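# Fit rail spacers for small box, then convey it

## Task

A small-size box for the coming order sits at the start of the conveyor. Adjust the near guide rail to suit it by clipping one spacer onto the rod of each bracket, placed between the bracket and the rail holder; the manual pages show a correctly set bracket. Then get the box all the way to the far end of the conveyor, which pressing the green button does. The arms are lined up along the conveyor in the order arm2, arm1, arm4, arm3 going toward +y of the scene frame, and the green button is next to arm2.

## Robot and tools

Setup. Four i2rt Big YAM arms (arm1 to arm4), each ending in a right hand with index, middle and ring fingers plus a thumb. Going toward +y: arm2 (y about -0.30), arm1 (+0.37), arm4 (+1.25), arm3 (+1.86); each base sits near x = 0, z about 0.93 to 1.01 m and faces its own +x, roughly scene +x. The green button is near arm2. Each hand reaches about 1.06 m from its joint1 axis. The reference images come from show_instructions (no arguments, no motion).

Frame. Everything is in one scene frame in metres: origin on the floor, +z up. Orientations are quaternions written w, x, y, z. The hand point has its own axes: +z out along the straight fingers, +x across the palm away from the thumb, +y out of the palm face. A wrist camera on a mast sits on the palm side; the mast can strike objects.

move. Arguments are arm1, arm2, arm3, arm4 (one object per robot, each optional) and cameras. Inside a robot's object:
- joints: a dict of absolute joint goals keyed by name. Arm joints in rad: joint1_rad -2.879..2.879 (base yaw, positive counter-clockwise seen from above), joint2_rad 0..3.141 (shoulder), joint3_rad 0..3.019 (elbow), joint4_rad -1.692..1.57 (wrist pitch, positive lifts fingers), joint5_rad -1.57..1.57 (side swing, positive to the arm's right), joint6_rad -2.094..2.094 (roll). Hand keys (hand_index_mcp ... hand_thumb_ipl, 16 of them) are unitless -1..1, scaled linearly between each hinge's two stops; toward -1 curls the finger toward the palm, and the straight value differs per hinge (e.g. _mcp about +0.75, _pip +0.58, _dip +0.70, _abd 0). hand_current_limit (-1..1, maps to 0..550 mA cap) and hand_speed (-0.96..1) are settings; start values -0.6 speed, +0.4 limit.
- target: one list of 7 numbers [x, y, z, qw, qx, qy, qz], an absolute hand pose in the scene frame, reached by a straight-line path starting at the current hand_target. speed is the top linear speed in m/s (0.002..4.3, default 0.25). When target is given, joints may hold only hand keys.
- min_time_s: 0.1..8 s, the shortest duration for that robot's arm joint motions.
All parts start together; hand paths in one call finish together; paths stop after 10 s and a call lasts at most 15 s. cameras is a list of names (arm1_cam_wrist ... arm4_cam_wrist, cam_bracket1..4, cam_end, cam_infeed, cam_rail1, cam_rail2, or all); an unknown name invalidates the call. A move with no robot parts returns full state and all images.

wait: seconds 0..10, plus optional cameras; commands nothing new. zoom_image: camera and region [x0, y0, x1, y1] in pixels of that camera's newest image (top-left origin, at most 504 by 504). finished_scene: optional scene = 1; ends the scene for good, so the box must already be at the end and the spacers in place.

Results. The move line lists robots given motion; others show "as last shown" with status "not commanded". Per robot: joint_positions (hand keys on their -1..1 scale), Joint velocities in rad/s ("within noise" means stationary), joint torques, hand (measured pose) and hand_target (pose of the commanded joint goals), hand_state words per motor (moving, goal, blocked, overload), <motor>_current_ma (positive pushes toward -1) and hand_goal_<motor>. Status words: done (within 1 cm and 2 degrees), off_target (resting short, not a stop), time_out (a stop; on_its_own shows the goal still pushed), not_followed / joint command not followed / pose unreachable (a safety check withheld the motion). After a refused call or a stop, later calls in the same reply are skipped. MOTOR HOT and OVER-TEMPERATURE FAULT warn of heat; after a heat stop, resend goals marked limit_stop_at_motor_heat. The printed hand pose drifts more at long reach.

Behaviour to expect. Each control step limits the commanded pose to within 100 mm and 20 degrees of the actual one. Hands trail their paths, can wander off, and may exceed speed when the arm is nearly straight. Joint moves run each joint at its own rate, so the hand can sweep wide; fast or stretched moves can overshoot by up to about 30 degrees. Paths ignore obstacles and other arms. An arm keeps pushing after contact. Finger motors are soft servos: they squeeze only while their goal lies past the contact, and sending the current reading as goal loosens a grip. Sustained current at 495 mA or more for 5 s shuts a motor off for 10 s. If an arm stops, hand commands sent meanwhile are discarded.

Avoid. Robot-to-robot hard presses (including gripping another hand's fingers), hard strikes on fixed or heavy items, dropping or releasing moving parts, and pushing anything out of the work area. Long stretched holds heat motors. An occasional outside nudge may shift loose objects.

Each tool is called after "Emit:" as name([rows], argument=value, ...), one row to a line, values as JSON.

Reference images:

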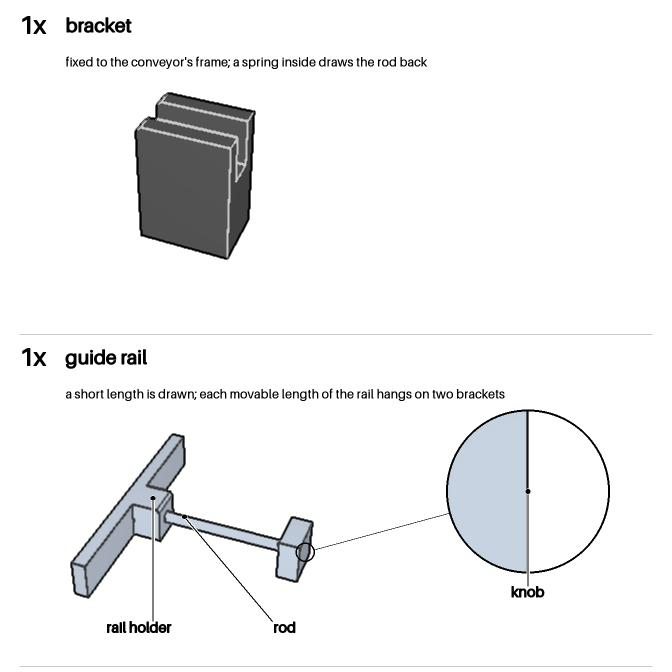

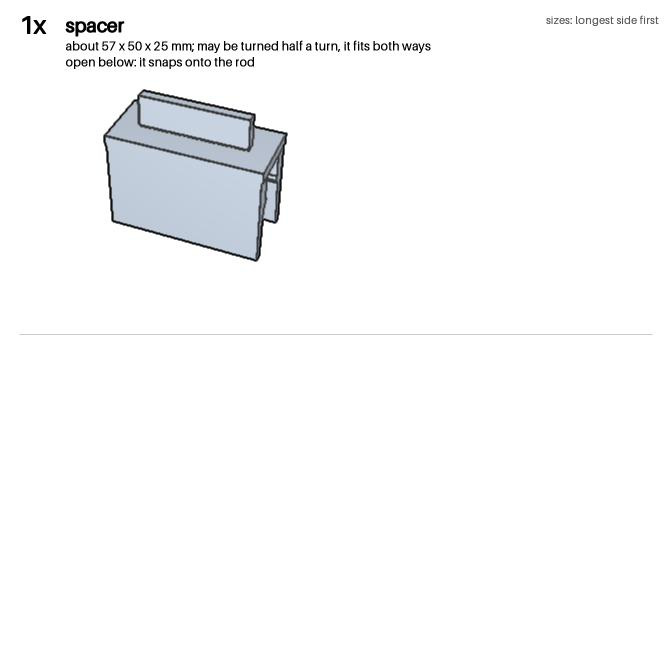

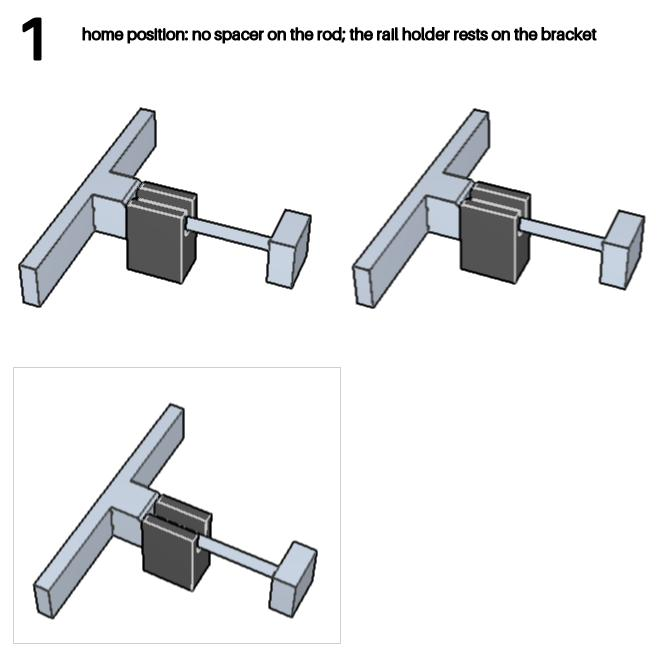

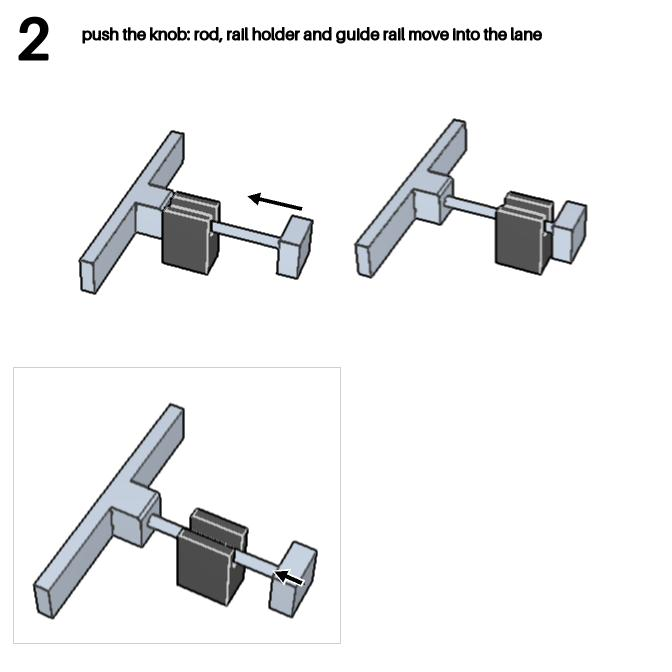

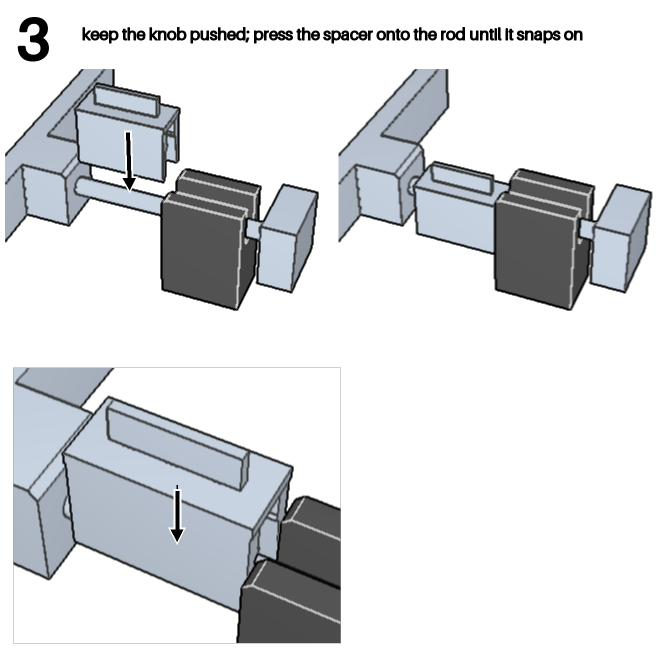

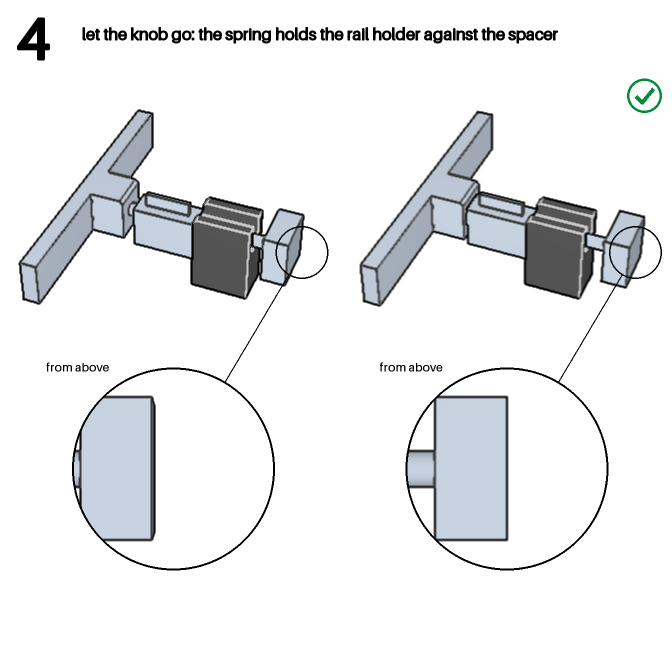

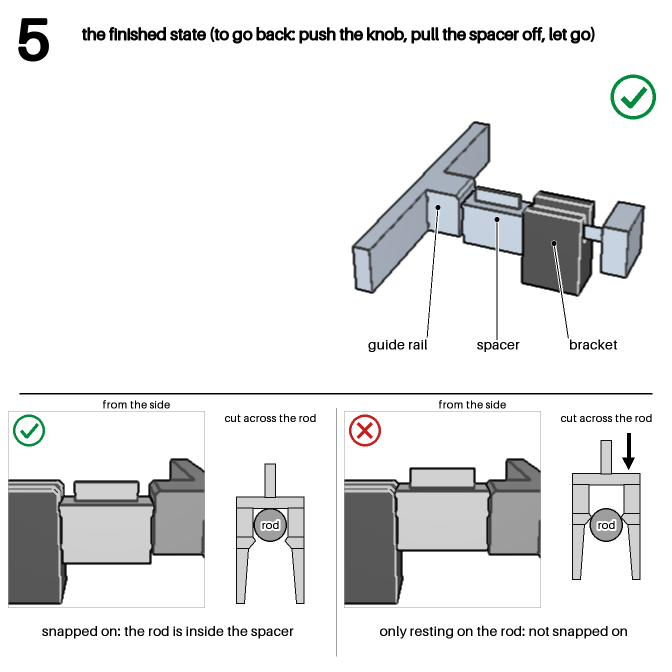

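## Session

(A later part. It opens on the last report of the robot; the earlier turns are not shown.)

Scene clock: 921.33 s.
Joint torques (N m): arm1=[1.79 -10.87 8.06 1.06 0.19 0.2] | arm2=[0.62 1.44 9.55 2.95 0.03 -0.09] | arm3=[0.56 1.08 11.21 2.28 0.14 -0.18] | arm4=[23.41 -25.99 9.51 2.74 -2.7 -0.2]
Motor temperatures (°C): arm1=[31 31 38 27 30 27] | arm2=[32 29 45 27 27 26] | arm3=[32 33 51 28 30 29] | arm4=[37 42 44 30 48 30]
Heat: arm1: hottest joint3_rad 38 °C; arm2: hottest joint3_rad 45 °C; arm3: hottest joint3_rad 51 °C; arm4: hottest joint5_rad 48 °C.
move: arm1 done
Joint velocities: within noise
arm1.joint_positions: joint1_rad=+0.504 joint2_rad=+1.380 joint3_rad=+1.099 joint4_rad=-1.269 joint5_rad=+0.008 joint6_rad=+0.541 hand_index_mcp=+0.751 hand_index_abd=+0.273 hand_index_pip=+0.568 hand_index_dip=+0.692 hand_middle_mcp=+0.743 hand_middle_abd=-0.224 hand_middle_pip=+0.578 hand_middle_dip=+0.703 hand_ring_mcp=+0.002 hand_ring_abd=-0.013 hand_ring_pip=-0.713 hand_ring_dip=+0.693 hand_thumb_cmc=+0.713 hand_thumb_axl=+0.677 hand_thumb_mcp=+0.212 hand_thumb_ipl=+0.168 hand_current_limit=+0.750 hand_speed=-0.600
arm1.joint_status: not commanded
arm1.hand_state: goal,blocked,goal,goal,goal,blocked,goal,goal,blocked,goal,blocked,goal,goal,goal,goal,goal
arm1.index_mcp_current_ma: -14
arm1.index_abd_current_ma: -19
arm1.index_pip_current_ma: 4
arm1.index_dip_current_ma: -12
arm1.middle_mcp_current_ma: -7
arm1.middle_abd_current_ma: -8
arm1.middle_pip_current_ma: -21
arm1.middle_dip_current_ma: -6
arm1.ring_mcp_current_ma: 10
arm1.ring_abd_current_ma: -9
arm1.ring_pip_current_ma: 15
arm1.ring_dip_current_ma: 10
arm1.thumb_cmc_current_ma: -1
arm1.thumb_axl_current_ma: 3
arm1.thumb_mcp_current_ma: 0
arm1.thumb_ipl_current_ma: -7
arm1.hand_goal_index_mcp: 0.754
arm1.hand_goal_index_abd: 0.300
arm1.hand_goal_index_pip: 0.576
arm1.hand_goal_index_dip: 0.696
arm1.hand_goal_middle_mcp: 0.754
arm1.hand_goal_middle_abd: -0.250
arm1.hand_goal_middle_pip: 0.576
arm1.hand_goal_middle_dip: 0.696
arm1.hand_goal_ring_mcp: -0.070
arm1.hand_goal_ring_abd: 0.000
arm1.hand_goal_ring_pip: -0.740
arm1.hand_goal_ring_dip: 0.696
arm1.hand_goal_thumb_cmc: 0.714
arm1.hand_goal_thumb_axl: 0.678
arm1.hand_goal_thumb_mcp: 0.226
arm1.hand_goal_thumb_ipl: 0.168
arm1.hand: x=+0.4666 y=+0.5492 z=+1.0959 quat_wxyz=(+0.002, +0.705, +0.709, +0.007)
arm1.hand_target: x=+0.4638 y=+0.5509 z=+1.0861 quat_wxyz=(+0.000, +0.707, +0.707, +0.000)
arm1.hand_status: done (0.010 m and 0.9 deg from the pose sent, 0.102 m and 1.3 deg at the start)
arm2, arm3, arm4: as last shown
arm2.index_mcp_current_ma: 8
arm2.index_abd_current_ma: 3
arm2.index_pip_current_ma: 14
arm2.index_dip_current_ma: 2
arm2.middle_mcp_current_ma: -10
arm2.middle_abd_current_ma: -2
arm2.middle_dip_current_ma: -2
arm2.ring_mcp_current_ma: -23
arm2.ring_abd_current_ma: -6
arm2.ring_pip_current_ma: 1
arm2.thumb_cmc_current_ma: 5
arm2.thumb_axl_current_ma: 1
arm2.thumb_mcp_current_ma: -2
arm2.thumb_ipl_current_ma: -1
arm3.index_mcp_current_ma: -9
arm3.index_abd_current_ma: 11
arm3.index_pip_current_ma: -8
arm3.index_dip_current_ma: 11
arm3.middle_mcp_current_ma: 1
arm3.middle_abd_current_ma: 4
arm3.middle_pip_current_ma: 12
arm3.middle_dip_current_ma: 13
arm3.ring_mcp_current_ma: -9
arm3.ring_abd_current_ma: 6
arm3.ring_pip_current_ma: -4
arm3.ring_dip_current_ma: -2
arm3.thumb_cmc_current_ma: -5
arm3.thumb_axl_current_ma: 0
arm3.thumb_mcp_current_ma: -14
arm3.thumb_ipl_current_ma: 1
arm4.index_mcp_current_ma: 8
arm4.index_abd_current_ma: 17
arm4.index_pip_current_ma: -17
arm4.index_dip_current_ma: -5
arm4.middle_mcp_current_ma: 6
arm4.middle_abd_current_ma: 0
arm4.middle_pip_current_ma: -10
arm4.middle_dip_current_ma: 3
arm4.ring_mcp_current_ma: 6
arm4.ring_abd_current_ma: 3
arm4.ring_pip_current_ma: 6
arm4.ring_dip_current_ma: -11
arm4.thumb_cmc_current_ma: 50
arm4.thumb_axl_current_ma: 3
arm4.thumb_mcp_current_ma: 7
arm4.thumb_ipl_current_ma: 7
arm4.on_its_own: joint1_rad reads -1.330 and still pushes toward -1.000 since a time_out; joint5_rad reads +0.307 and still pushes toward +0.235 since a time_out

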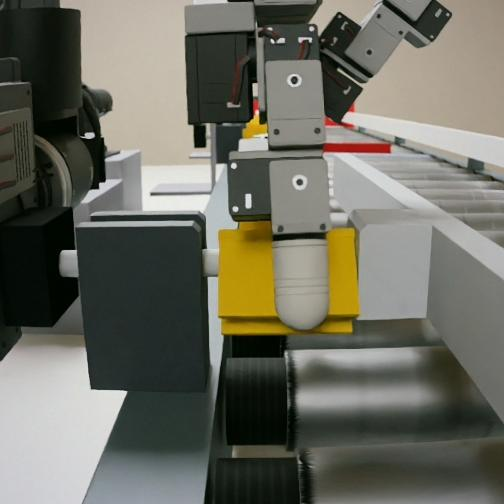

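Emit:
move(arm1={"joints":{"hand_index_abd":-1.0,"hand_middle_abd":1.0}}, cameras=["cam_bracket1","arm1_cam_wrist"])

Emit:
zoom_image(camera="cam_bracket1", region=[180, 150, 370, 350])

Scene clock: 925.00 s.
Joint torques (N m): arm1=[1.85 -10.87 8.1 1.01 0.2 0.19] | arm2=[1.26 1.67 9.61 3.07 0.02 -0.07] | arm3=[0.56 1.08 11.21 2.26 0.14 -0.18] | arm4=[23.36 -25.93 9.46 2.69 -2.68 -0.19]
Motor temperatures (°C): arm1=[31 31 38 27 30 27] | arm2=[32 29 45 27 27 26] | arm3=[32 33 51 28 30 29] | arm4=[37 42 44 30 50 30]
Heat: arm1: hottest joint3_rad 38 °C; arm2: hottest joint3_rad 45 °C; arm3: hottest joint3_rad 51 °C; arm4: hottest joint5_rad 50 °C.
move: arm1 off_target
Joint velocities: within noise
arm1.joint_positions: joint1_rad=+0.504 joint2_rad=+1.380 joint3_rad=+1.098 joint4_rad=-1.268 joint5_rad=+0.008 joint6_rad=+0.541 hand_index_mcp=+0.751 hand_index_abd=+0.028 hand_index_pip=+0.568 hand_index_dip=+0.688 hand_middle_mcp=+0.743 hand_middle_abd=+0.045 hand_middle_pip=+0.578 hand_middle_dip=+0.700 hand_ring_mcp=+0.002 hand_ring_abd=-0.015 hand_ring_pip=-0.713 hand_ring_dip=+0.693 hand_thumb_cmc=+0.714 hand_thumb_axl=+0.677 hand_thumb_mcp=+0.212 hand_thumb_ipl=+0.168 hand_current_limit=+0.750 hand_speed=-0.600
arm1.joint_status: hand_index_abd off_target (ended at +0.028, target -1.000); hand_middle_abd off_target (ended at +0.045, target +1.000)
arm1.hand_state: goal,blocked,goal,goal,goal,blocked,goal,goal,blocked,goal,blocked,goal,goal,goal,goal,goal
arm1.index_mcp_current_ma: -8
arm1.index_abd_current_ma: 338
arm1.index_pip_current_ma: 11
arm1.index_dip_current_ma: 16
arm1.middle_mcp_current_ma: 4
arm1.middle_abd_current_ma: -290
arm1.middle_pip_current_ma: -7
arm1.middle_dip_current_ma: -5
arm1.ring_mcp_current_ma: 12
arm1.ring_abd_current_ma: -3
arm1.ring_pip_current_ma: 23
arm1.ring_dip_current_ma: -9
arm1.thumb_cmc_current_ma: 3
arm1.thumb_axl_current_ma: 4
arm1.thumb_mcp_current_ma: -3
arm1.thumb_ipl_current_ma: -7
arm1.hand_goal_index_mcp: 0.754
arm1.hand_goal_index_abd: -1.000
arm1.hand_goal_index_pip: 0.576
arm1.hand_goal_index_dip: 0.696
arm1.hand_goal_middle_mcp: 0.754
arm1.hand_goal_middle_abd: 1.000
arm1.hand_goal_middle_pip: 0.576
arm1.hand_goal_middle_dip: 0.696
arm1.hand_goal_ring_mcp: -0.070
arm1.hand_goal_ring_abd: 0.000
arm1.hand_goal_ring_pip: -0.740
arm1.hand_goal_ring_dip: 0.696
arm1.hand_goal_thumb_cmc: 0.714
arm1.hand_goal_thumb_axl: 0.678
arm1.hand_goal_thumb_mcp: 0.226
arm1.hand_goal_thumb_ipl: 0.168
arm1.hand: x=+0.4666 y=+0.5492 z=+1.0958 quat_wxyz=(+0.002, +0.705, +0.709, +0.007)
arm1.hand_target: x=+0.4639 y=+0.5509 z=+1.0861 quat_wxyz=(+0.000, +0.707, +0.707, +0.000)
arm1.hand_status: not commanded
arm2, arm3, arm4: as last shown
arm2.index_mcp_current_ma: 1
arm2.index_abd_current_ma: 1
arm2.index_pip_current_ma: 3
arm2.middle_mcp_current_ma: -1
arm2.middle_pip_current_ma: -20
arm2.middle_dip_current_ma: -6
arm2.ring_mcp_current_ma: 1
arm2.ring_abd_current_ma: 8
arm2.ring_pip_current_ma: -3
arm2.ring_dip_current_ma: 9
arm2.thumb_cmc_current_ma: 17
arm2.thumb_axl_current_ma: -10
arm2.thumb_mcp_current_ma: 5
arm2.thumb_ipl_current_ma: -2
arm3.index_mcp_current_ma: -6
arm3.index_abd_current_ma: 7
arm3.index_pip_current_ma: 3
arm3.index_dip_current_ma: 9
arm3.middle_mcp_current_ma: -7
arm3.middle_abd_current_ma: 11
arm3.middle_dip_current_ma: 2
arm3.ring_mcp_current_ma: -4
arm3.ring_abd_current_ma: 3
arm3.ring_pip_current_ma: 7
arm3.ring_dip_current_ma: 3
arm3.thumb_cmc_current_ma: -10
arm3.thumb_axl_current_ma: -1
arm3.thumb_mcp_current_ma: -7
arm3.thumb_ipl_current_ma: 4
arm4.index_mcp_current_ma: 11
arm4.index_pip_current_ma: -19
arm4.index_dip_current_ma: -3
arm4.middle_mcp_current_ma: 8
arm4.middle_abd_current_ma: 4
arm4.middle_pip_current_ma: -13
arm4.middle_dip_current_ma: 8
arm4.ring_mcp_current_ma: 2
arm4.ring_abd_current_ma: 10
arm4.ring_dip_current_ma: -9
arm4.thumb_cmc_current_ma: 51
arm4.thumb_axl_current_ma: 12
arm4.thumb_ipl_current_ma: 8
arm4.on_its_own: joint1_rad reads -1.330 and still pushes toward -1.000 since a time_out; joint5_rad reads +0.307 and still pushes toward +0.235 since a time_out
pictures: arm1_cam_wrist, cam_bracket1
arm1_cam_wrist: T_world_to_cam=[[0.60161, -0.79879, -0.00194, 0.19763], [-0.56356, -0.42616, 0.70767, -0.32357], [-0.5661, -0.42464, -0.70654, 1.39525]] pos_world=[0.48861, 0.61246, 1.21517]

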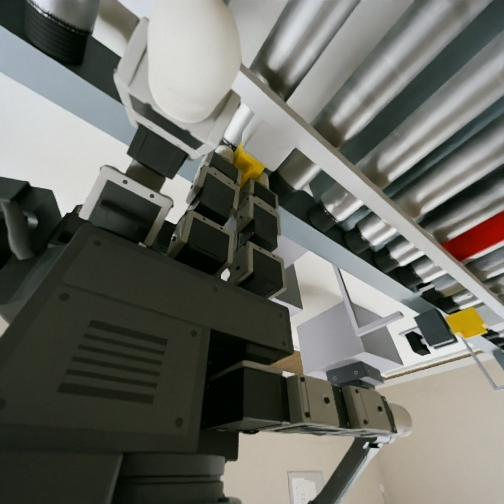

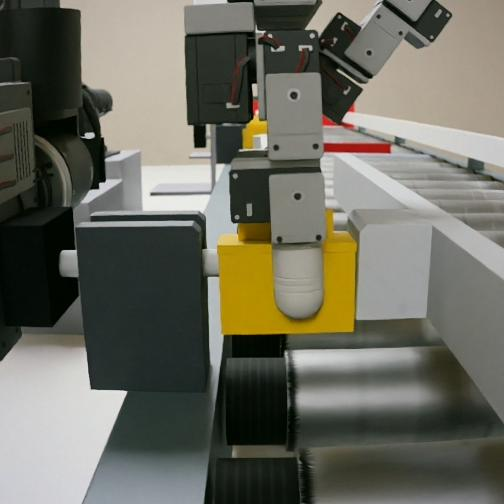

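Scaled by 2.520 from the camera's image (finer frame: 720x720).

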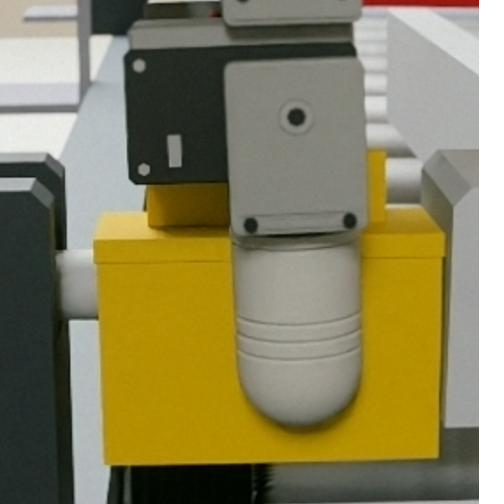

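Emit:
move(arm1={"joints":{"hand_index_abd":-0.3,"hand_middle_abd":0.35}}, arm4={"joints":{"joint1_rad":-1.37,"joint5_rad":0.34},"min_time_s":2}, cameras=["cam_bracket1"])

Emit:
zoom_image(camera="cam_bracket1", region=[180, 150, 370, 350])

Scene clock: 930.40 s.
Joint torques (N m): arm1=[1.79 -10.75 8.2 1.02 0.21 0.2] | arm2=[0.26 1.67 9.62 3.02 -0.01 -0.08] | arm3=[0.5 1.08 11.21 2.26 0.13 -0.18] | arm4=[0.03 -26.23 9.51 2.54 0.17 -0.22]
Motor temperatures (°C): arm1=[31 31 38 27 30 27] | arm2=[32 29 45 27 27 26] | arm3=[32 33 51 28 30 29] | arm4=[38 42 44 30 51 30]
Heat: arm1: hottest joint3_rad 38 °C; arm2: hottest joint3_rad 45 °C; arm3: hottest joint3_rad 51 °C; arm4: hottest joint5_rad 51 °C.
move: arm1 off_target; arm4 done
Joint velocities: within noise
arm1.joint_positions: joint1_rad=+0.504 joint2_rad=+1.380 joint3_rad=+1.097 joint4_rad=-1.268 joint5_rad=+0.008 joint6_rad=+0.541 hand_index_mcp=+0.777 hand_index_abd=+0.028 hand_index_pip=+0.584 hand_index_dip=+0.692 hand_middle_mcp=+0.775 hand_middle_abd=+0.042 hand_middle_pip=+0.585 hand_middle_dip=+0.703 hand_ring_mcp=+0.002 hand_ring_abd=-0.015 hand_ring_pip=-0.713 hand_ring_dip=+0.693 hand_thumb_cmc=+0.714 hand_thumb_axl=+0.677 hand_thumb_mcp=+0.212 hand_thumb_ipl=+0.168 hand_current_limit=+0.750 hand_speed=-0.600
arm1.joint_status: hand_index_abd off_target (ended at +0.028, target -0.300); hand_middle_abd off_target (ended at +0.042, target +0.350)
arm1.hand_state: blocked,blocked,goal,goal,blocked,blocked,goal,goal,blocked,goal,blocked,goal,goal,goal,goal,goal
arm1.index_mcp_current_ma: 0
arm1.index_abd_current_ma: 6
arm1.index_pip_current_ma: 13
arm1.index_dip_current_ma: -2
arm1.middle_mcp_current_ma: 13
arm1.middle_abd_current_ma: -42
arm1.middle_pip_current_ma: 0
arm1.middle_dip_current_ma: -7
arm1.ring_mcp_current_ma: 26
arm1.ring_abd_current_ma: -17
arm1.ring_pip_current_ma: 0
arm1.ring_dip_current_ma: 10
arm1.thumb_cmc_current_ma: 6
arm1.thumb_axl_current_ma: 6
arm1.thumb_mcp_current_ma: 6
arm1.thumb_ipl_current_ma: 1
arm1.hand_goal_index_mcp: 0.754
arm1.hand_goal_index_abd: -0.300
arm1.hand_goal_index_pip: 0.576
arm1.hand_goal_index_dip: 0.696
arm1.hand_goal_middle_mcp: 0.754
arm1.hand_goal_middle_abd: 0.350
arm1.hand_goal_middle_pip: 0.576
arm1.hand_goal_middle_dip: 0.696
arm1.hand_goal_ring_mcp: -0.070
arm1.hand_goal_ring_abd: 0.000
arm1.hand_goal_ring_pip: -0.740
arm1.hand_goal_ring_dip: 0.696
arm1.hand_goal_thumb_cmc: 0.714
arm1.hand_goal_thumb_axl: 0.678
arm1.hand_goal_thumb_mcp: 0.226
arm1.hand_goal_thumb_ipl: 0.168
arm1.hand: x=+0.4661 y=+0.5489 z=+1.0951 quat_wxyz=(+0.002, +0.705, +0.709, +0.006)
arm1.hand_target: x=+0.4639 y=+0.5509 z=+1.0861 quat_wxyz=(+0.000, +0.707, +0.707, +0.000)
arm1.hand_status: not commanded
arm2, arm3: as last shown
arm2.index_mcp_current_ma: 14
arm2.index_abd_current_ma: -8
arm2.index_pip_current_ma: 14
arm2.index_dip_current_ma: -8
arm2.middle_mcp_current_ma: -4
arm2.middle_abd_current_ma: -18
arm2.middle_pip_current_ma: -22
arm2.middle_dip_current_ma: 4
arm2.ring_mcp_current_ma: -19
arm2.ring_pip_current_ma: -7
arm2.ring_dip_current_ma: 11
arm2.thumb_cmc_current_ma: 0
arm2.thumb_axl_current_ma: 10
arm2.thumb_mcp_current_ma: -1
arm2.thumb_ipl_current_ma: 10
arm3.index_abd_current_ma: 16
arm3.index_pip_current_ma: 4
arm3.index_dip_current_ma: 11
arm3.middle_mcp_current_ma: 5
arm3.middle_abd_current_ma: 7
arm3.middle_dip_current_ma: 13
arm3.ring_mcp_current_ma: -13
arm3.ring_abd_current_ma: 17
arm3.ring_pip_current_ma: 4
arm3.thumb_cmc_current_ma: -2
arm3.thumb_axl_current_ma: 0
arm3.thumb_mcp_current_ma: -5
arm3.thumb_ipl_current_ma: 5
arm4.joint_positions: joint1_rad=-1.359 joint2_rad=+2.426 joint3_rad=+1.504 joint4_rad=+0.889 joint5_rad=+0.338 joint6_rad=+1.551 hand_index_mcp=-0.188 hand_index_abd=+0.021 hand_index_pip=-0.761 hand_index_dip=+0.256 hand_middle_mcp=-0.192 hand_middle_abd=+0.007 hand_middle_pip=-0.738 hand_middle_dip=+0.265 hand_ring_mcp=-0.193 hand_ring_abd=+0.161 hand_ring_pip=-0.739 hand_ring_dip=+0.263 hand_thumb_cmc=-0.527 hand_thumb_axl=+0.678 hand_thumb_mcp=+0.230 hand_thumb_ipl=+0.168 hand_current_limit=+0.600 hand_speed=-0.600
arm4.joint_status: all done
arm4.hand_state: goal,blocked,blocked,goal,goal,goal,goal,goal,goal,overload,goal,goal,blocked,goal,goal,goal
arm4.index_mcp_current_ma: 3
arm4.index_abd_current_ma: 20
arm4.index_pip_current_ma: -11
arm4.index_dip_current_ma: 4
arm4.middle_mcp_current_ma: 4
arm4.middle_abd_current_ma: -1
arm4.middle_pip_current_ma: -10
arm4.middle_dip_current_ma: 13
arm4.ring_mcp_current_ma: 4
arm4.ring_abd_current_ma: -3
arm4.ring_pip_current_ma: 9
arm4.ring_dip_current_ma: -5
arm4.thumb_cmc_current_ma: 44
arm4.thumb_axl_current_ma: 9
arm4.thumb_mcp_current_ma: 6
arm4.thumb_ipl_current_ma: 13
arm4.hand_goal_index_mcp: -0.200
arm4.hand_goal_index_abd: 0.000
arm4.hand_goal_index_pip: -0.740
arm4.hand_goal_index_dip: 0.260
arm4.hand_goal_middle_mcp: -0.200
arm4.hand_goal_middle_abd: 0.000
arm4.hand_goal_middle_pip: -0.740
arm4.hand_goal_middle_dip: 0.260
arm4.hand_goal_ring_mcp: -0.200
arm4.hand_goal_ring_abd: 0.000
arm4.hand_goal_ring_pip: -0.740
arm4.hand_goal_ring_dip: 0.260
arm4.hand_goal_thumb_cmc: -0.570
arm4.hand_goal_thumb_axl: 0.678
arm4.hand_goal_thumb_mcp: 0.226
arm4.hand_goal_thumb_ipl: 0.168
arm4.hand: x=+0.1548 y=+0.4565 z=+0.9964 quat_wxyz=(+0.495, +0.519, -0.500, +0.485)
arm4.hand_target: x=+0.1502 y=+0.4437 z=+1.0060 quat_wxyz=(+0.500, +0.499, -0.502, +0.498)
arm4.hand_status: not commanded

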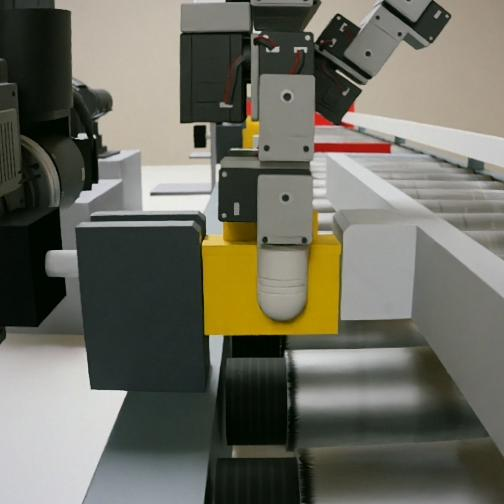

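Scaled by 2.520 from the camera's image (finer frame: 720x720).

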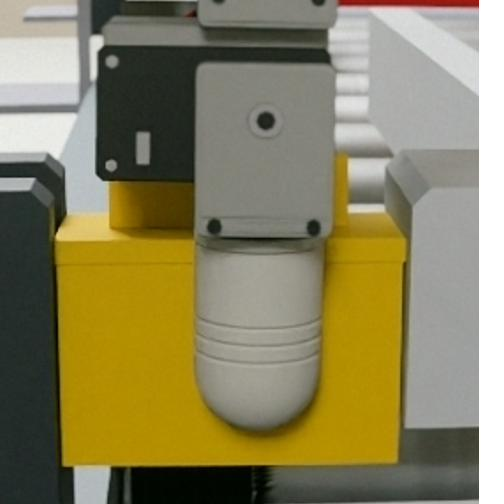

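Clamped upright. Open the fingers and lift; back arm4 off.

Emit:
move(arm1={"joints":{"hand_index_abd":0.35,"hand_middle_abd":-0.2}}, arm4={"joints":{"joint1_rad":-1.45,"joint5_rad":0.28},"min_time_s":1.5})

Emit:
move(arm1={"target":[0.466,0.547,1.22,0,0.7071,0.7071,0],"speed":0.15}, cameras=["cam_bracket1"])

Emit:
zoom_image(camera="cam_bracket1", region=[0, 160, 440, 420])

Scene clock: 935.03 s.
Joint torques (N m): arm1=[2.08 -10.93 8.23 1.03 0.22 0.19] | arm2=[0.5 1.49 9.58 3.06 0.01 -0.12] | arm3=[0.56 1.08 11.22 2.28 0.13 -0.18] | arm4=[-0.09 -26.11 9.5 2.55 0 -0.23]
Motor temperatures (°C): arm1=[31 31 38 27 30 27] | arm2=[32 29 45 27 27 26] | arm3=[32 33 51 28 30 29] | arm4=[37 42 44 30 49 30]
Heat: arm1: hottest joint3_rad 38 °C; arm2: hottest joint3_rad 45 °C; arm3: hottest joint3_rad 51 °C; arm4: hottest joint5_rad 49 °C.
move: arm1 off_target; arm4 done
Joint velocities: within noise
arm1.joint_positions: joint1_rad=+0.504 joint2_rad=+1.380 joint3_rad=+1.097 joint4_rad=-1.268 joint5_rad=+0.008 joint6_rad=+0.541 hand_index_mcp=+0.759 hand_index_abd=+0.320 hand_index_pip=+0.581 hand_index_dip=+0.692 hand_middle_mcp=+0.759 hand_middle_abd=-0.174 hand_middle_pip=+0.582 hand_middle_dip=+0.700 hand_ring_mcp=+0.002 hand_ring_abd=-0.015 hand_ring_pip=-0.713 hand_ring_dip=+0.693 hand_thumb_cmc=+0.714 hand_thumb_axl=+0.677 hand_thumb_mcp=+0.212 hand_thumb_ipl=+0.168 hand_current_limit=+0.750 hand_speed=-0.600
arm1.joint_status: hand_index_abd off_target (ended at +0.320, target +0.350); hand_middle_abd off_target (ended at -0.174, target -0.200)
arm1.hand_state: goal,blocked,goal,goal,goal,blocked,goal,goal,blocked,goal,blocked,goal,goal,goal,goal,goal
arm1.index_mcp_current_ma: -17
arm1.index_abd_current_ma: -5
arm1.index_pip_current_ma: -3
arm1.index_dip_current_ma: -11
arm1.middle_mcp_current_ma: 29
arm1.middle_abd_current_ma: -13
arm1.middle_pip_current_ma: -8
arm1.middle_dip_current_ma: -22
arm1.ring_mcp_current_ma: 5
arm1.ring_abd_current_ma: -7
arm1.ring_pip_current_ma: 3
arm1.ring_dip_current_ma: -7
arm1.thumb_cmc_current_ma: -10
arm1.thumb_axl_current_ma: 4
arm1.thumb_mcp_current_ma: 4
arm1.thumb_ipl_current_ma: -7
arm1.hand_goal_index_mcp: 0.754
arm1.hand_goal_index_abd: 0.350
arm1.hand_goal_index_pip: 0.576
arm1.hand_goal_index_dip: 0.696
arm1.hand_goal_middle_mcp: 0.754
arm1.hand_goal_middle_abd: -0.200
arm1.hand_goal_middle_pip: 0.576
arm1.hand_goal_middle_dip: 0.696
arm1.hand_goal_ring_mcp: -0.070
arm1.hand_goal_ring_abd: 0.000
arm1.hand_goal_ring_pip: -0.740
arm1.hand_goal_ring_dip: 0.696
arm1.hand_goal_thumb_cmc: 0.714
arm1.hand_goal_thumb_axl: 0.678
arm1.hand_goal_thumb_mcp: 0.226
arm1.hand_goal_thumb_ipl: 0.168
arm1.hand: x=+0.4661 y=+0.5489 z=+1.0951 quat_wxyz=(+0.002, +0.705, +0.709, +0.006)
arm1.hand_target: x=+0.4639 y=+0.5509 z=+1.0861 quat_wxyz=(+0.000, +0.707, +0.707, +0.000)
arm1.hand_status: not commanded
arm2, arm3: as last shown
arm2.index_mcp_current_ma: -3
arm2.index_abd_current_ma: 0
arm2.index_pip_current_ma: 6
arm2.index_dip_current_ma: 4
arm2.middle_mcp_current_ma: 6
arm2.middle_abd_current_ma: -7
arm2.middle_pip_current_ma: -24
arm2.middle_dip_current_ma: 2
arm2.ring_mcp_current_ma: -15
arm2.ring_abd_current_ma: 4
arm2.ring_pip_current_ma: -10
arm2.ring_dip_current_ma: 12
arm2.thumb_cmc_current_ma: 17
arm2.thumb_axl_current_ma: -4
arm2.thumb_mcp_current_ma: 7
arm2.thumb_ipl_current_ma: -4
arm3.index_mcp_current_ma: -9
arm3.index_abd_current_ma: 11
arm3.index_pip_current_ma: -3
arm3.index_dip_current_ma: 12
arm3.middle_mcp_current_ma: 1
arm3.middle_abd_current_ma: 4
arm3.middle_pip_current_ma: 8
arm3.middle_dip_current_ma: 4
arm3.ring_mcp_current_ma: -6
arm3.ring_abd_current_ma: 4
arm3.ring_pip_current_ma: 9
arm3.ring_dip_current_ma: 0
arm3.thumb_cmc_current_ma: -3
arm3.thumb_axl_current_ma: 1
arm3.thumb_ipl_current_ma: -6
arm4.joint_positions: joint1_rad=-1.438 joint2_rad=+2.426 joint3_rad=+1.504 joint4_rad=+0.889 joint5_rad=+0.282 joint6_rad=+1.554 hand_index_mcp=-0.188 hand_index_abd=+0.021 hand_index_pip=-0.761 hand_index_dip=+0.256 hand_middle_mcp=-0.192 hand_middle_abd=+0.007 hand_middle_pip=-0.738 hand_middle_dip=+0.265 hand_ring_mcp=-0.193 hand_ring_abd=+0.161 hand_ring_pip=-0.739 hand_ring_dip=+0.263 hand_thumb_cmc=-0.527 hand_thumb_axl=+0.678 hand_thumb_mcp=+0.230 hand_thumb_ipl=+0.168 hand_current_limit=+0.600 hand_speed=-0.600
arm4.joint_status: all done
arm4.hand_state: goal,blocked,blocked,goal,goal,goal,goal,goal,goal,overload,goal,goal,blocked,goal,goal,goal
arm4.index_mcp_current_ma: 1
arm4.index_abd_current_ma: 19
arm4.index_pip_current_ma: -26
arm4.index_dip_current_ma: 0
arm4.middle_mcp_current_ma: 4
arm4.middle_abd_current_ma: 7
arm4.middle_pip_current_ma: -9
arm4.middle_dip_current_ma: 13
arm4.ring_mcp_current_ma: 6
arm4.ring_abd_current_ma: 11
arm4.ring_pip_current_ma: 2
arm4.ring_dip_current_ma: -4
arm4.thumb_cmc_current_ma: 44
arm4.thumb_axl_current_ma: 6
arm4.thumb_mcp_current_ma: 11
arm4.thumb_ipl_current_ma: 12
arm4.hand_goal_index_mcp: -0.200
arm4.hand_goal_index_abd: 0.000
arm4.hand_goal_index_pip: -0.740
arm4.hand_goal_index_dip: 0.260
arm4.hand_goal_middle_mcp: -0.200
arm4.hand_goal_middle_abd: 0.000
arm4.hand_goal_middle_pip: -0.740
arm4.hand_goal_middle_dip: 0.260
arm4.hand_goal_ring_mcp: -0.200
arm4.hand_goal_ring_abd: 0.000
arm4.hand_goal_ring_pip: -0.740
arm4.hand_goal_ring_dip: 0.260
arm4.hand_goal_thumb_cmc: -0.570
arm4.hand_goal_thumb_axl: 0.678
arm4.hand_goal_thumb_mcp: 0.226
arm4.hand_goal_thumb_ipl: 0.168
arm4.hand: x=+0.1018 y=+0.4429 z=+0.9956 quat_wxyz=(+0.499, +0.512, -0.508, +0.481)
arm4.hand_target: x=+0.0955 y=+0.4299 z=+1.0058 quat_wxyz=(+0.506, +0.495, -0.507, +0.493)
arm4.hand_status: not commanded
pictures: none

Scene clock: 936.70 s.
Joint torques (N m): arm1=[1.14 -11.11 13.01 0.05 0.21 0.12] | arm2=[0.79 1.55 9.52 3.18 -0.04 -0.08] | arm3=[0.5 1.14 11.21 2.26 0.14 -0.18] | arm4=[-0.21 -26.23 9.46 2.54 0.01 -0.24]
Motor temperatures (°C): arm1=[31 31 38 27 30 27] | arm2=[32 29 45 27 27 26] | arm3=[32 33 51 28 30 29] | arm4=[37 42 44 30 49 30]
Heat: arm1: hottest joint3_rad 38 °C; arm2: hottest joint3_rad 45 °C; arm3: hottest joint3_rad 51 °C; arm4: hottest joint5_rad 49 °C.
move: arm1 off_target
Joint velocities: within noise
arm1.joint_positions: joint1_rad=+0.504 joint2_rad=+1.339 joint3_rad=+1.353 joint4_rad=-1.606 joint5_rad=+0.008 joint6_rad=+0.541 hand_index_mcp=+0.757 hand_index_abd=+0.320 hand_index_pip=+0.581 hand_index_dip=+0.692 hand_middle_mcp=+0.757 hand_middle_abd=-0.174 hand_middle_pip=+0.582 hand_middle_dip=+0.700 hand_ring_mcp=+0.002 hand_ring_abd=-0.015 hand_ring_pip=-0.713 hand_ring_dip=+0.693 hand_thumb_cmc=+0.714 hand_thumb_axl=+0.677 hand_thumb_mcp=+0.212 hand_thumb_ipl=+0.168 hand_current_limit=+0.750 hand_speed=-0.600
arm1.joint_status: not commanded
arm1.hand_state: goal,blocked,goal,goal,goal,blocked,goal,goal,blocked,goal,blocked,goal,goal,goal,goal,goal
arm1.index_mcp_current_ma: -4
arm1.index_abd_current_ma: 15
arm1.index_pip_current_ma: 10
arm1.index_dip_current_ma: 20
arm1.middle_mcp_current_ma: -5
arm1.middle_abd_current_ma: -10
arm1.middle_pip_current_ma: 4
arm1.middle_dip_current_ma: 1
arm1.ring_mcp_current_ma: 19
arm1.ring_abd_current_ma: -1
arm1.ring_pip_current_ma: -6
arm1.ring_dip_current_ma: -8
arm1.thumb_cmc_current_ma: -11
arm1.thumb_axl_current_ma: 4
arm1.thumb_mcp_current_ma: -9
arm1.thumb_ipl_current_ma: -15
arm1.hand_goal_index_mcp: 0.754
arm1.hand_goal_index_abd: 0.350
arm1.hand_goal_index_pip: 0.576
arm1.hand_goal_index_dip: 0.696
arm1.hand_goal_middle_mcp: 0.754
arm1.hand_goal_middle_abd: -0.200
arm1.hand_goal_middle_pip: 0.576
arm1.hand_goal_middle_dip: 0.696
arm1.hand_goal_ring_mcp: -0.070
arm1.hand_goal_ring_abd: 0.000
arm1.hand_goal_ring_pip: -0.740
arm1.hand_goal_ring_dip: 0.696
arm1.hand_goal_thumb_cmc: 0.714
arm1.hand_goal_thumb_axl: 0.678
arm1.hand_goal_thumb_mcp: 0.226
arm1.hand_goal_thumb_ipl: 0.168
arm1.hand: x=+0.4580 y=+0.5431 z=+1.2043 quat_wxyz=(-0.003, +0.705, +0.709, -0.014)
arm1.hand_target: x=+0.4656 y=+0.5468 z=+1.2199 quat_wxyz=(+0.000, +0.707, +0.707, +0.000)
arm1.hand_status: off_target (0.018 m and 1.6 deg from the pose sent, 0.125 m and 0.8 deg at the start)
arm2, arm3, arm4: as last shown
arm2.index_mcp_current_ma: 1
arm2.index_abd_current_ma: 4
arm2.index_pip_current_ma: 28
arm2.index_dip_current_ma: -5
arm2.middle_mcp_current_ma: -4
arm2.middle_abd_current_ma: -12
arm2.middle_pip_current_ma: -27
arm2.middle_dip_current_ma: -2
arm2.ring_mcp_current_ma: -25
arm2.ring_abd_current_ma: 2
arm2.ring_pip_current_ma: -3
arm2.ring_dip_current_ma: 14
arm2.thumb_cmc_current_ma: -8
arm2.thumb_axl_current_ma: 11
arm2.thumb_mcp_current_ma: 20
arm2.thumb_ipl_current_ma: -5
arm3.index_mcp_current_ma: -12
arm3.index_abd_current_ma: 13
arm3.index_pip_current_ma: 3
arm3.index_dip_current_ma: 4
arm3.middle_pip_current_ma: 4
arm3.middle_dip_current_ma: 8
arm3.ring_mcp_current_ma: -16
arm3.ring_abd_current_ma: 16
arm3.ring_pip_current_ma: 0
arm3.ring_dip_current_ma: -3
arm3.thumb_cmc_current_ma: 0
arm3.thumb_axl_current_ma: -5
arm3.thumb_mcp_current_ma: 0
arm3.thumb_ipl_current_ma: -1
arm4.index_mcp_current_ma: 8
arm4.index_abd_current_ma: 21
arm4.index_pip_current_ma: -19
arm4.index_dip_current_ma: -1
arm4.middle_mcp_current_ma: 12
arm4.middle_abd_current_ma: 6
arm4.middle_pip_current_ma: -13
arm4.middle_dip_current_ma: 12
arm4.ring_mcp_current_ma: -5
arm4.ring_abd_current_ma: 4
arm4.ring_pip_current_ma: 9
arm4.ring_dip_current_ma: -3
arm4.thumb_cmc_current_ma: 52
arm4.thumb_axl_current_ma: 7
arm4.thumb_mcp_current_ma: 7
arm4.thumb_ipl_current_ma: 13

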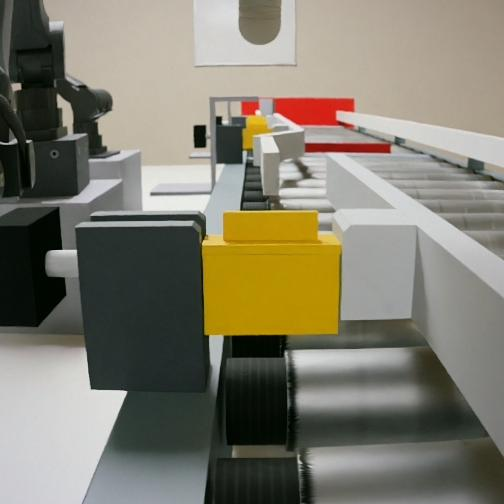

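Scaled by 1.145 from the camera's image (finer frame: 720x720).

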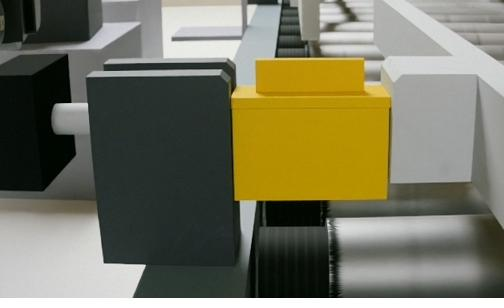

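Emit:
move(arm1={"joints":{"joint1_rad":0.042,"joint2_rad":0.625,"joint3_rad":1.409,"joint4_rad":-1.223},"min_time_s":3}, arm2={"target":[0.14,-0.926,1.12,0,0.9848,0.1736,0],"speed":0.3,"joints":{"hand_middle_mcp":1.0,"hand_middle_pip":0.314,"hand_index_mcp":-0.2,"hand_index_pip":-0.74,"hand_index_dip":0.26,"hand_ring_mcp":-0.2,"hand_ring_pip":-0.74,"hand_ring_dip":0.26,"hand_current_limit":0.75}}, cameras=["arm2_cam_wrist","cam_infeed","cam_bracket2","cam_rail1"])

Scene clock: 958.30 s.
Joint torques (N m): arm1=[0.67 0.85 11.7 3.56 0.16 -0.01] | arm2=[0.44 -20.07 11.73 0.36 0.14 -0.11] | arm3=[0.5 1.08 11.21 2.26 0.13 -0.18] | arm4=[-0.26 -26.05 9.46 2.59 0 -0.23]
Motor temperatures (°C): arm1=[31 31 41 27 29 27] | arm2=[32 29 45 27 27 26] | arm3=[32 33 52 28 30 29] | arm4=[35 44 44 30 43 30]
Heat: arm1: hottest joint3_rad 41 °C; arm2: hottest joint3_rad 45 °C; arm3: hottest joint3_rad 52 °C; arm4: hottest joint2_rad 44 °C.
move: arm1 done; arm2 off_target
Joint velocities: arm1=[within noise] | arm2=[within noise] | arm3=[-0.015 -0.015 -0.007 -0.002 -0.154 -0.051] | arm4=[within noise]
arm1.joint_positions: joint1_rad=+0.049 joint2_rad=+0.623 joint3_rad=+1.375 joint4_rad=-1.239 joint5_rad=+0.007 joint6_rad=+0.541 hand_index_mcp=+0.771 hand_index_abd=+0.336 hand_index_pip=+0.584 hand_index_dip=+0.692 hand_middle_mcp=+0.770 hand_middle_abd=-0.174 hand_middle_pip=+0.584 hand_middle_dip=+0.703 hand_ring_mcp=-0.003 hand_ring_abd=-0.011 hand_ring_pip=-0.728 hand_ring_dip=+0.693 hand_thumb_cmc=+0.731 hand_thumb_axl=+0.677 hand_thumb_mcp=+0.212 hand_thumb_ipl=+0.168 hand_current_limit=+0.750 hand_speed=-0.600
arm1.joint_status: all done
arm1.hand_state: goal,goal,goal,goal,goal,blocked,goal,goal,blocked,goal,goal,goal,goal,goal,goal,goal
arm1.index_mcp_current_ma: -14
arm1.index_abd_current_ma: 3
arm1.index_pip_current_ma: -3
arm1.index_dip_current_ma: 0
arm1.middle_mcp_current_ma: -16
arm1.middle_abd_current_ma: -12
arm1.middle_pip_current_ma: 5
arm1.middle_dip_current_ma: -4
arm1.ring_mcp_current_ma: 2
arm1.ring_abd_current_ma: 8
arm1.ring_pip_current_ma: 16
arm1.ring_dip_current_ma: -5
arm1.thumb_cmc_current_ma: 1
arm1.thumb_axl_current_ma: 12
arm1.thumb_mcp_current_ma: -6
arm1.thumb_ipl_current_ma: -23
arm1.hand_goal_index_mcp: 0.754
arm1.hand_goal_index_abd: 0.350
arm1.hand_goal_index_pip: 0.576
arm1.hand_goal_index_dip: 0.696
arm1.hand_goal_middle_mcp: 0.754
arm1.hand_goal_middle_abd: -0.200
arm1.hand_goal_middle_pip: 0.576
arm1.hand_goal_middle_dip: 0.696
arm1.hand_goal_ring_mcp: -0.070
arm1.hand_goal_ring_abd: 0.000
arm1.hand_goal_ring_pip: -0.740
arm1.hand_goal_ring_dip: 0.696
arm1.hand_goal_thumb_cmc: 0.714
arm1.hand_goal_thumb_axl: 0.678
arm1.hand_goal_thumb_mcp: 0.226
arm1.hand_goal_thumb_ipl: 0.168
arm1.hand: x=+0.3369 y=+0.3308 z=+1.5393 quat_wxyz=(+0.233, +0.729, +0.455, +0.456)
arm1.hand_target: x=+0.3317 y=+0.3281 z=+1.5601 quat_wxyz=(+0.243, +0.721, +0.444, +0.474)
arm1.hand_status: not commanded
arm2.joint_positions: joint1_rad=-1.070 joint2_rad=+1.859 joint3_rad=+1.620 joint4_rad=-1.363 joint5_rad=+0.008 joint6_rad=+0.009 hand_index_mcp=-0.189 hand_index_abd=+0.000 hand_index_pip=-0.740 hand_index_dip=+0.258 hand_middle_mcp=+0.997 hand_middle_abd=+0.000 hand_middle_pip=+0.313 hand_middle_dip=+0.696 hand_ring_mcp=-0.189 hand_ring_abd=+0.000 hand_ring_pip=-0.739 hand_ring_dip=+0.261 hand_thumb_cmc=+0.712 hand_thumb_axl=+0.677 hand_thumb_mcp=+0.223 hand_thumb_ipl=+0.168 hand_current_limit=+0.750 hand_speed=-0.600
arm2.joint_status: all done
arm2.hand_state: goal,goal,goal,goal,goal,goal,goal,goal,goal,goal,goal,goal,goal,goal,goal,goal
arm2.index_mcp_current_ma: 15
arm2.index_abd_current_ma: 8
arm2.index_pip_current_ma: 5
arm2.index_dip_current_ma: 12
arm2.middle_mcp_current_ma: 6
arm2.middle_abd_current_ma: -11
arm2.middle_pip_current_ma: -7
arm2.middle_dip_current_ma: -4
arm2.ring_mcp_current_ma: -7
arm2.ring_abd_current_ma: 18
arm2.ring_pip_current_ma: -4
arm2.ring_dip_current_ma: 15
arm2.thumb_cmc_current_ma: -3
arm2.thumb_axl_current_ma: 5
arm2.thumb_mcp_current_ma: 8
arm2.thumb_ipl_current_ma: 10
arm2.hand_goal_index_mcp: -0.200
arm2.hand_goal_index_abd: 0.000
arm2.hand_goal_index_pip: -0.740
arm2.hand_goal_index_dip: 0.260
arm2.hand_goal_middle_mcp: 1.000
arm2.hand_goal_middle_abd: 0.000
arm2.hand_goal_middle_pip: 0.314
arm2.hand_goal_middle_dip: 0.696
arm2.hand_goal_ring_mcp: -0.200
arm2.hand_goal_ring_abd: 0.000
arm2.hand_goal_ring_pip: -0.740
arm2.hand_goal_ring_dip: 0.260
arm2.hand_goal_thumb_cmc: 0.714
arm2.hand_goal_thumb_axl: 0.678
arm2.hand_goal_thumb_mcp: 0.226
arm2.hand_goal_thumb_ipl: 0.168
arm2.hand: x=+0.1389 y=-0.9112 z=+1.0952 quat_wxyz=(-0.022, +0.985, +0.171, -0.003)
arm2.hand_target: x=+0.1396 y=-0.9250 z=+1.1202 quat_wxyz=(+0.000, +0.985, +0.174, +0.000)
arm2.hand_status: off_target (0.029 m and 2.6 deg from the pose sent, 0.682 m and 63.8 deg at the start)
arm3, arm4: as last shown
arm3.index_mcp_current_ma: -11
arm3.index_abd_current_ma: 12
arm3.index_pip_current_ma: 7
arm3.index_dip_current_ma: 15
arm3.middle_mcp_current_ma: 9
arm3.middle_abd_current_ma: 9
arm3.middle_pip_current_ma: 9
arm3.middle_dip_current_ma: 7
arm3.ring_mcp_current_ma: -10
arm3.ring_abd_current_ma: 3
arm3.ring_pip_current_ma: -6
arm3.thumb_cmc_current_ma: -4
arm3.thumb_axl_current_ma: -6
arm3.thumb_mcp_current_ma: -2
arm3.thumb_ipl_current_ma: -5
arm4.index_mcp_current_ma: 9
arm4.index_abd_current_ma: 16
arm4.index_pip_current_ma: -17
arm4.index_dip_current_ma: -2
arm4.middle_mcp_current_ma: 7
arm4.middle_abd_current_ma: 0
arm4.middle_pip_current_ma: -2
arm4.middle_dip_current_ma: 8
arm4.ring_mcp_current_ma: -4
arm4.ring_abd_current_ma: 0
arm4.ring_pip_current_ma: 8
arm4.ring_dip_current_ma: -4
arm4.thumb_cmc_current_ma: 49
arm4.thumb_mcp_current_ma: 14
arm4.thumb_ipl_current_ma: 8
pictures: arm2_cam_wrist, cam_bracket2, cam_infeed, cam_rail1
arm2_cam_wrist: T_world_to_cam=[[-0.52502, -0.84768, -0.07611, -0.57825], [-0.55825, 0.27549, 0.7826, -0.58069], [-0.64243, 0.45337, -0.61785, 1.30051]] pos_world=[0.20773, -0.91981, 1.21396]

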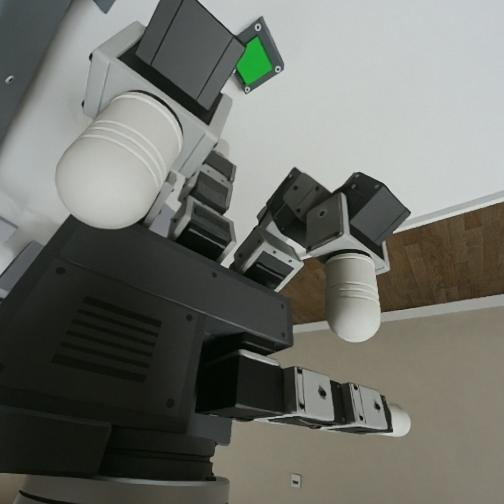

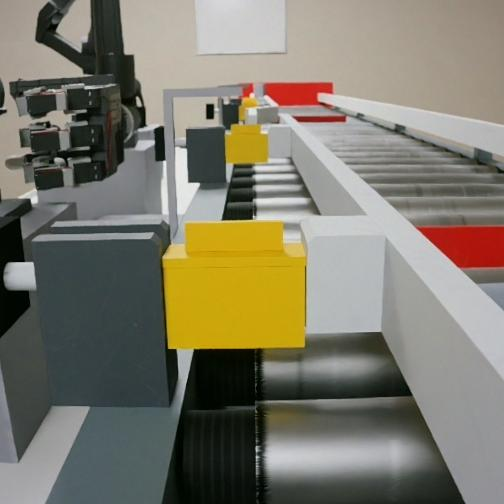

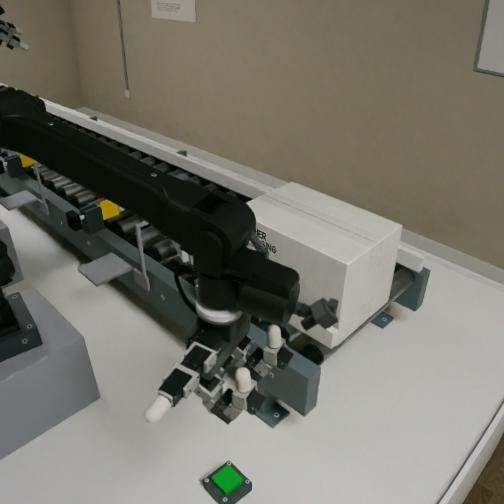

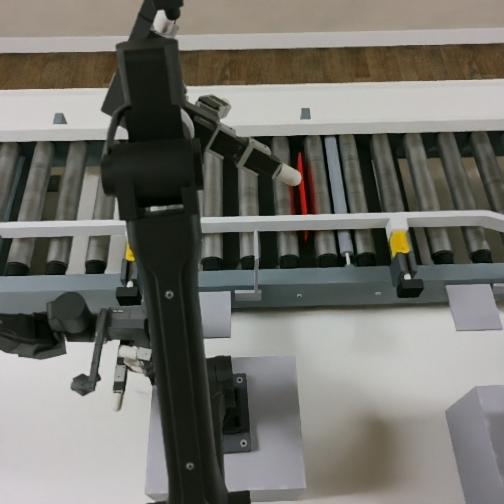

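Emit:
move(arm2={"target":[0.142,-0.950,1.02,0,0.9848,0.1736,0],"speed":0.15}, cameras=["arm2_cam_wrist","cam_infeed"])

Emit:
zoom_image(camera="cam_infeed", region=[120, 320, 330, 504])

Emit:
zoom_image(camera="arm2_cam_wrist", region=[140, 0, 340, 200])

Scene clock: 966.50 s.
Joint torques (N m): arm1=[0.44 1.2 11.73 3.59 0.14 -0.01] | arm2=[-0.15 -21.6 8.27 1.14 0.11 -0.16] | arm3=[0.56 1.08 11.21 2.26 0.13 -0.18] | arm4=[0.03 -26.23 9.5 2.61 0.02 -0.24]
Motor temperatures (°C): arm1=[31 31 42 27 29 27] | arm2=[32 30 46 27 27 26] | arm3=[32 33 52 28 30 29] | arm4=[35 44 44 30 42 30]
Heat: arm1: hottest joint3_rad 42 °C; arm2: hottest joint3_rad 46 °C; arm3: hottest joint3_rad 52 °C; arm4: hottest joint2_rad 44 °C.
move: arm2 off_target
Joint velocities: within noise
arm1, arm3, arm4: as last shown
arm1.index_mcp_current_ma: -4
arm1.index_abd_current_ma: -4
arm1.index_pip_current_ma: -5
arm1.index_dip_current_ma: 2
arm1.middle_mcp_current_ma: 2
arm1.middle_abd_current_ma: 2
arm1.middle_pip_current_ma: -27
arm1.middle_dip_current_ma: -12
arm1.ring_mcp_current_ma: -10
arm1.ring_abd_current_ma: -15
arm1.ring_pip_current_ma: 2
arm1.ring_dip_current_ma: 11
arm1.thumb_cmc_current_ma: 12
arm1.thumb_axl_current_ma: 16
arm1.thumb_mcp_current_ma: 8
arm1.thumb_ipl_current_ma: -4
arm2.joint_positions: joint1_rad=-1.081 joint2_rad=+1.999 joint3_rad=+1.601 joint4_rad=-1.183 joint5_rad=+0.008 joint6_rad=+0.000 hand_index_mcp=-0.189 hand_index_abd=+0.000 hand_index_pip=-0.740 hand_index_dip=+0.258 hand_middle_mcp=+0.997 hand_middle_abd=+0.000 hand_middle_pip=+0.313 hand_middle_dip=+0.696 hand_ring_mcp=-0.189 hand_ring_abd=+0.000 hand_ring_pip=-0.739 hand_ring_dip=+0.261 hand_thumb_cmc=+0.712 hand_thumb_axl=+0.677 hand_thumb_mcp=+0.223 hand_thumb_ipl=+0.168 hand_current_limit=+0.750 hand_speed=-0.600
arm2.joint_status: not commanded
arm2.hand_state: goal,goal,goal,goal,goal,goal,goal,goal,goal,goal,goal,goal,goal,goal,goal,goal
arm2.index_mcp_current_ma: 14
arm2.index_abd_current_ma: -1
arm2.index_pip_current_ma: 15
arm2.index_dip_current_ma: 3
arm2.middle_mcp_current_ma: -3
arm2.middle_abd_current_ma: -17
arm2.middle_pip_current_ma: -2
arm2.middle_dip_current_ma: -10
arm2.ring_mcp_current_ma: -13
arm2.ring_abd_current_ma: 14
arm2.ring_pip_current_ma: -5
arm2.ring_dip_current_ma: 7
arm2.thumb_cmc_current_ma: -4
arm2.thumb_axl_current_ma: 7
arm2.thumb_mcp_current_ma: 2
arm2.thumb_ipl_current_ma: -17
arm2.hand_goal_index_mcp: -0.200
arm2.hand_goal_index_abd: 0.000
arm2.hand_goal_index_pip: -0.740
arm2.hand_goal_index_dip: 0.260
arm2.hand_goal_middle_mcp: 1.000
arm2.hand_goal_middle_abd: 0.000
arm2.hand_goal_middle_pip: 0.314
arm2.hand_goal_middle_dip: 0.696
arm2.hand_goal_ring_mcp: -0.200
arm2.hand_goal_ring_abd: 0.000
arm2.hand_goal_ring_pip: -0.740
arm2.hand_goal_ring_dip: 0.260
arm2.hand_goal_thumb_cmc: 0.714
arm2.hand_goal_thumb_axl: 0.678
arm2.hand_goal_thumb_mcp: 0.226
arm2.hand_goal_thumb_ipl: 0.168
arm2.hand: x=+0.1443 y=-0.9427 z=+1.0114 quat_wxyz=(-0.012, +0.985, +0.170, -0.001)
arm2.hand_target: x=+0.1419 y=-0.9499 z=+1.0201 quat_wxyz=(+0.000, +0.985, +0.174, +0.000)
arm2.hand_status: off_target (0.011 m and 1.4 deg from the pose sent, 0.085 m and 2.6 deg at the start)
arm3.index_mcp_current_ma: -8
arm3.index_pip_current_ma: 10
arm3.index_dip_current_ma: 10
arm3.middle_mcp_current_ma: 2
arm3.middle_abd_current_ma: 4
arm3.ring_abd_current_ma: 12
arm3.ring_pip_current_ma: -2
arm3.ring_dip_current_ma: 7
arm3.thumb_cmc_current_ma: -10
arm3.thumb_axl_current_ma: 1
arm3.thumb_ipl_current_ma: 1
arm4.index_mcp_current_ma: -2
arm4.index_abd_current_ma: 10
arm4.index_pip_current_ma: -25
arm4.index_dip_current_ma: -4
arm4.middle_mcp_current_ma: 9
arm4.middle_abd_current_ma: 2
arm4.middle_pip_current_ma: 1
arm4.middle_dip_current_ma: 17
arm4.ring_mcp_current_ma: 4
arm4.ring_abd_current_ma: 5
arm4.ring_pip_current_ma: 2
arm4.ring_dip_current_ma: -2
arm4.thumb_cmc_current_ma: 47
arm4.thumb_axl_current_ma: 6
arm4.thumb_mcp_current_ma: 5
arm4.thumb_ipl_current_ma: 13
arm2_cam_wrist: T_world_to_cam=[[-0.52636, -0.84794, -0.0628, -0.62205], [-0.5631, 0.2923, 0.77297, -0.47713], [-0.63707, 0.44222, -0.63133, 1.2688]] pos_world=[0.21222, -0.94909, 1.13077]

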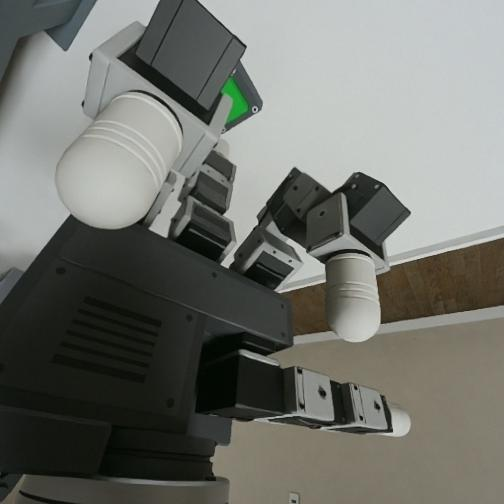

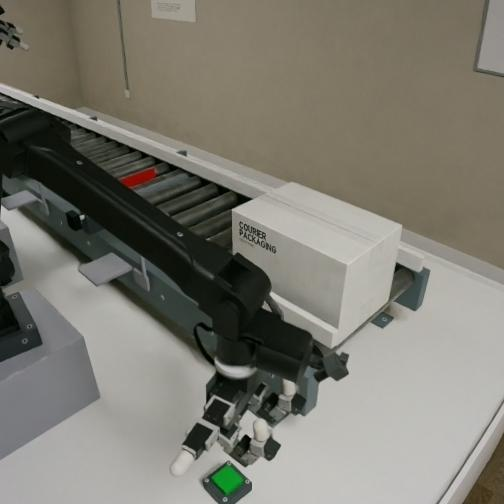

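Scaled by 2.400 from the camera's image (finer frame: 720x720).

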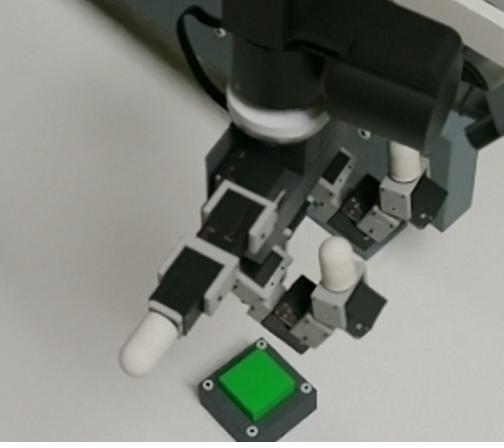

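Scaled by 2.520 from the camera's image (finer frame: 720x720).

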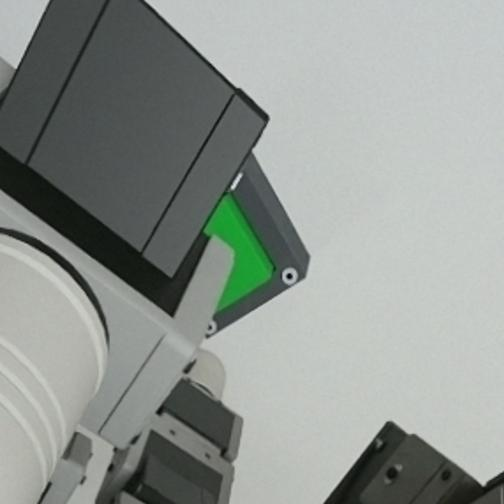

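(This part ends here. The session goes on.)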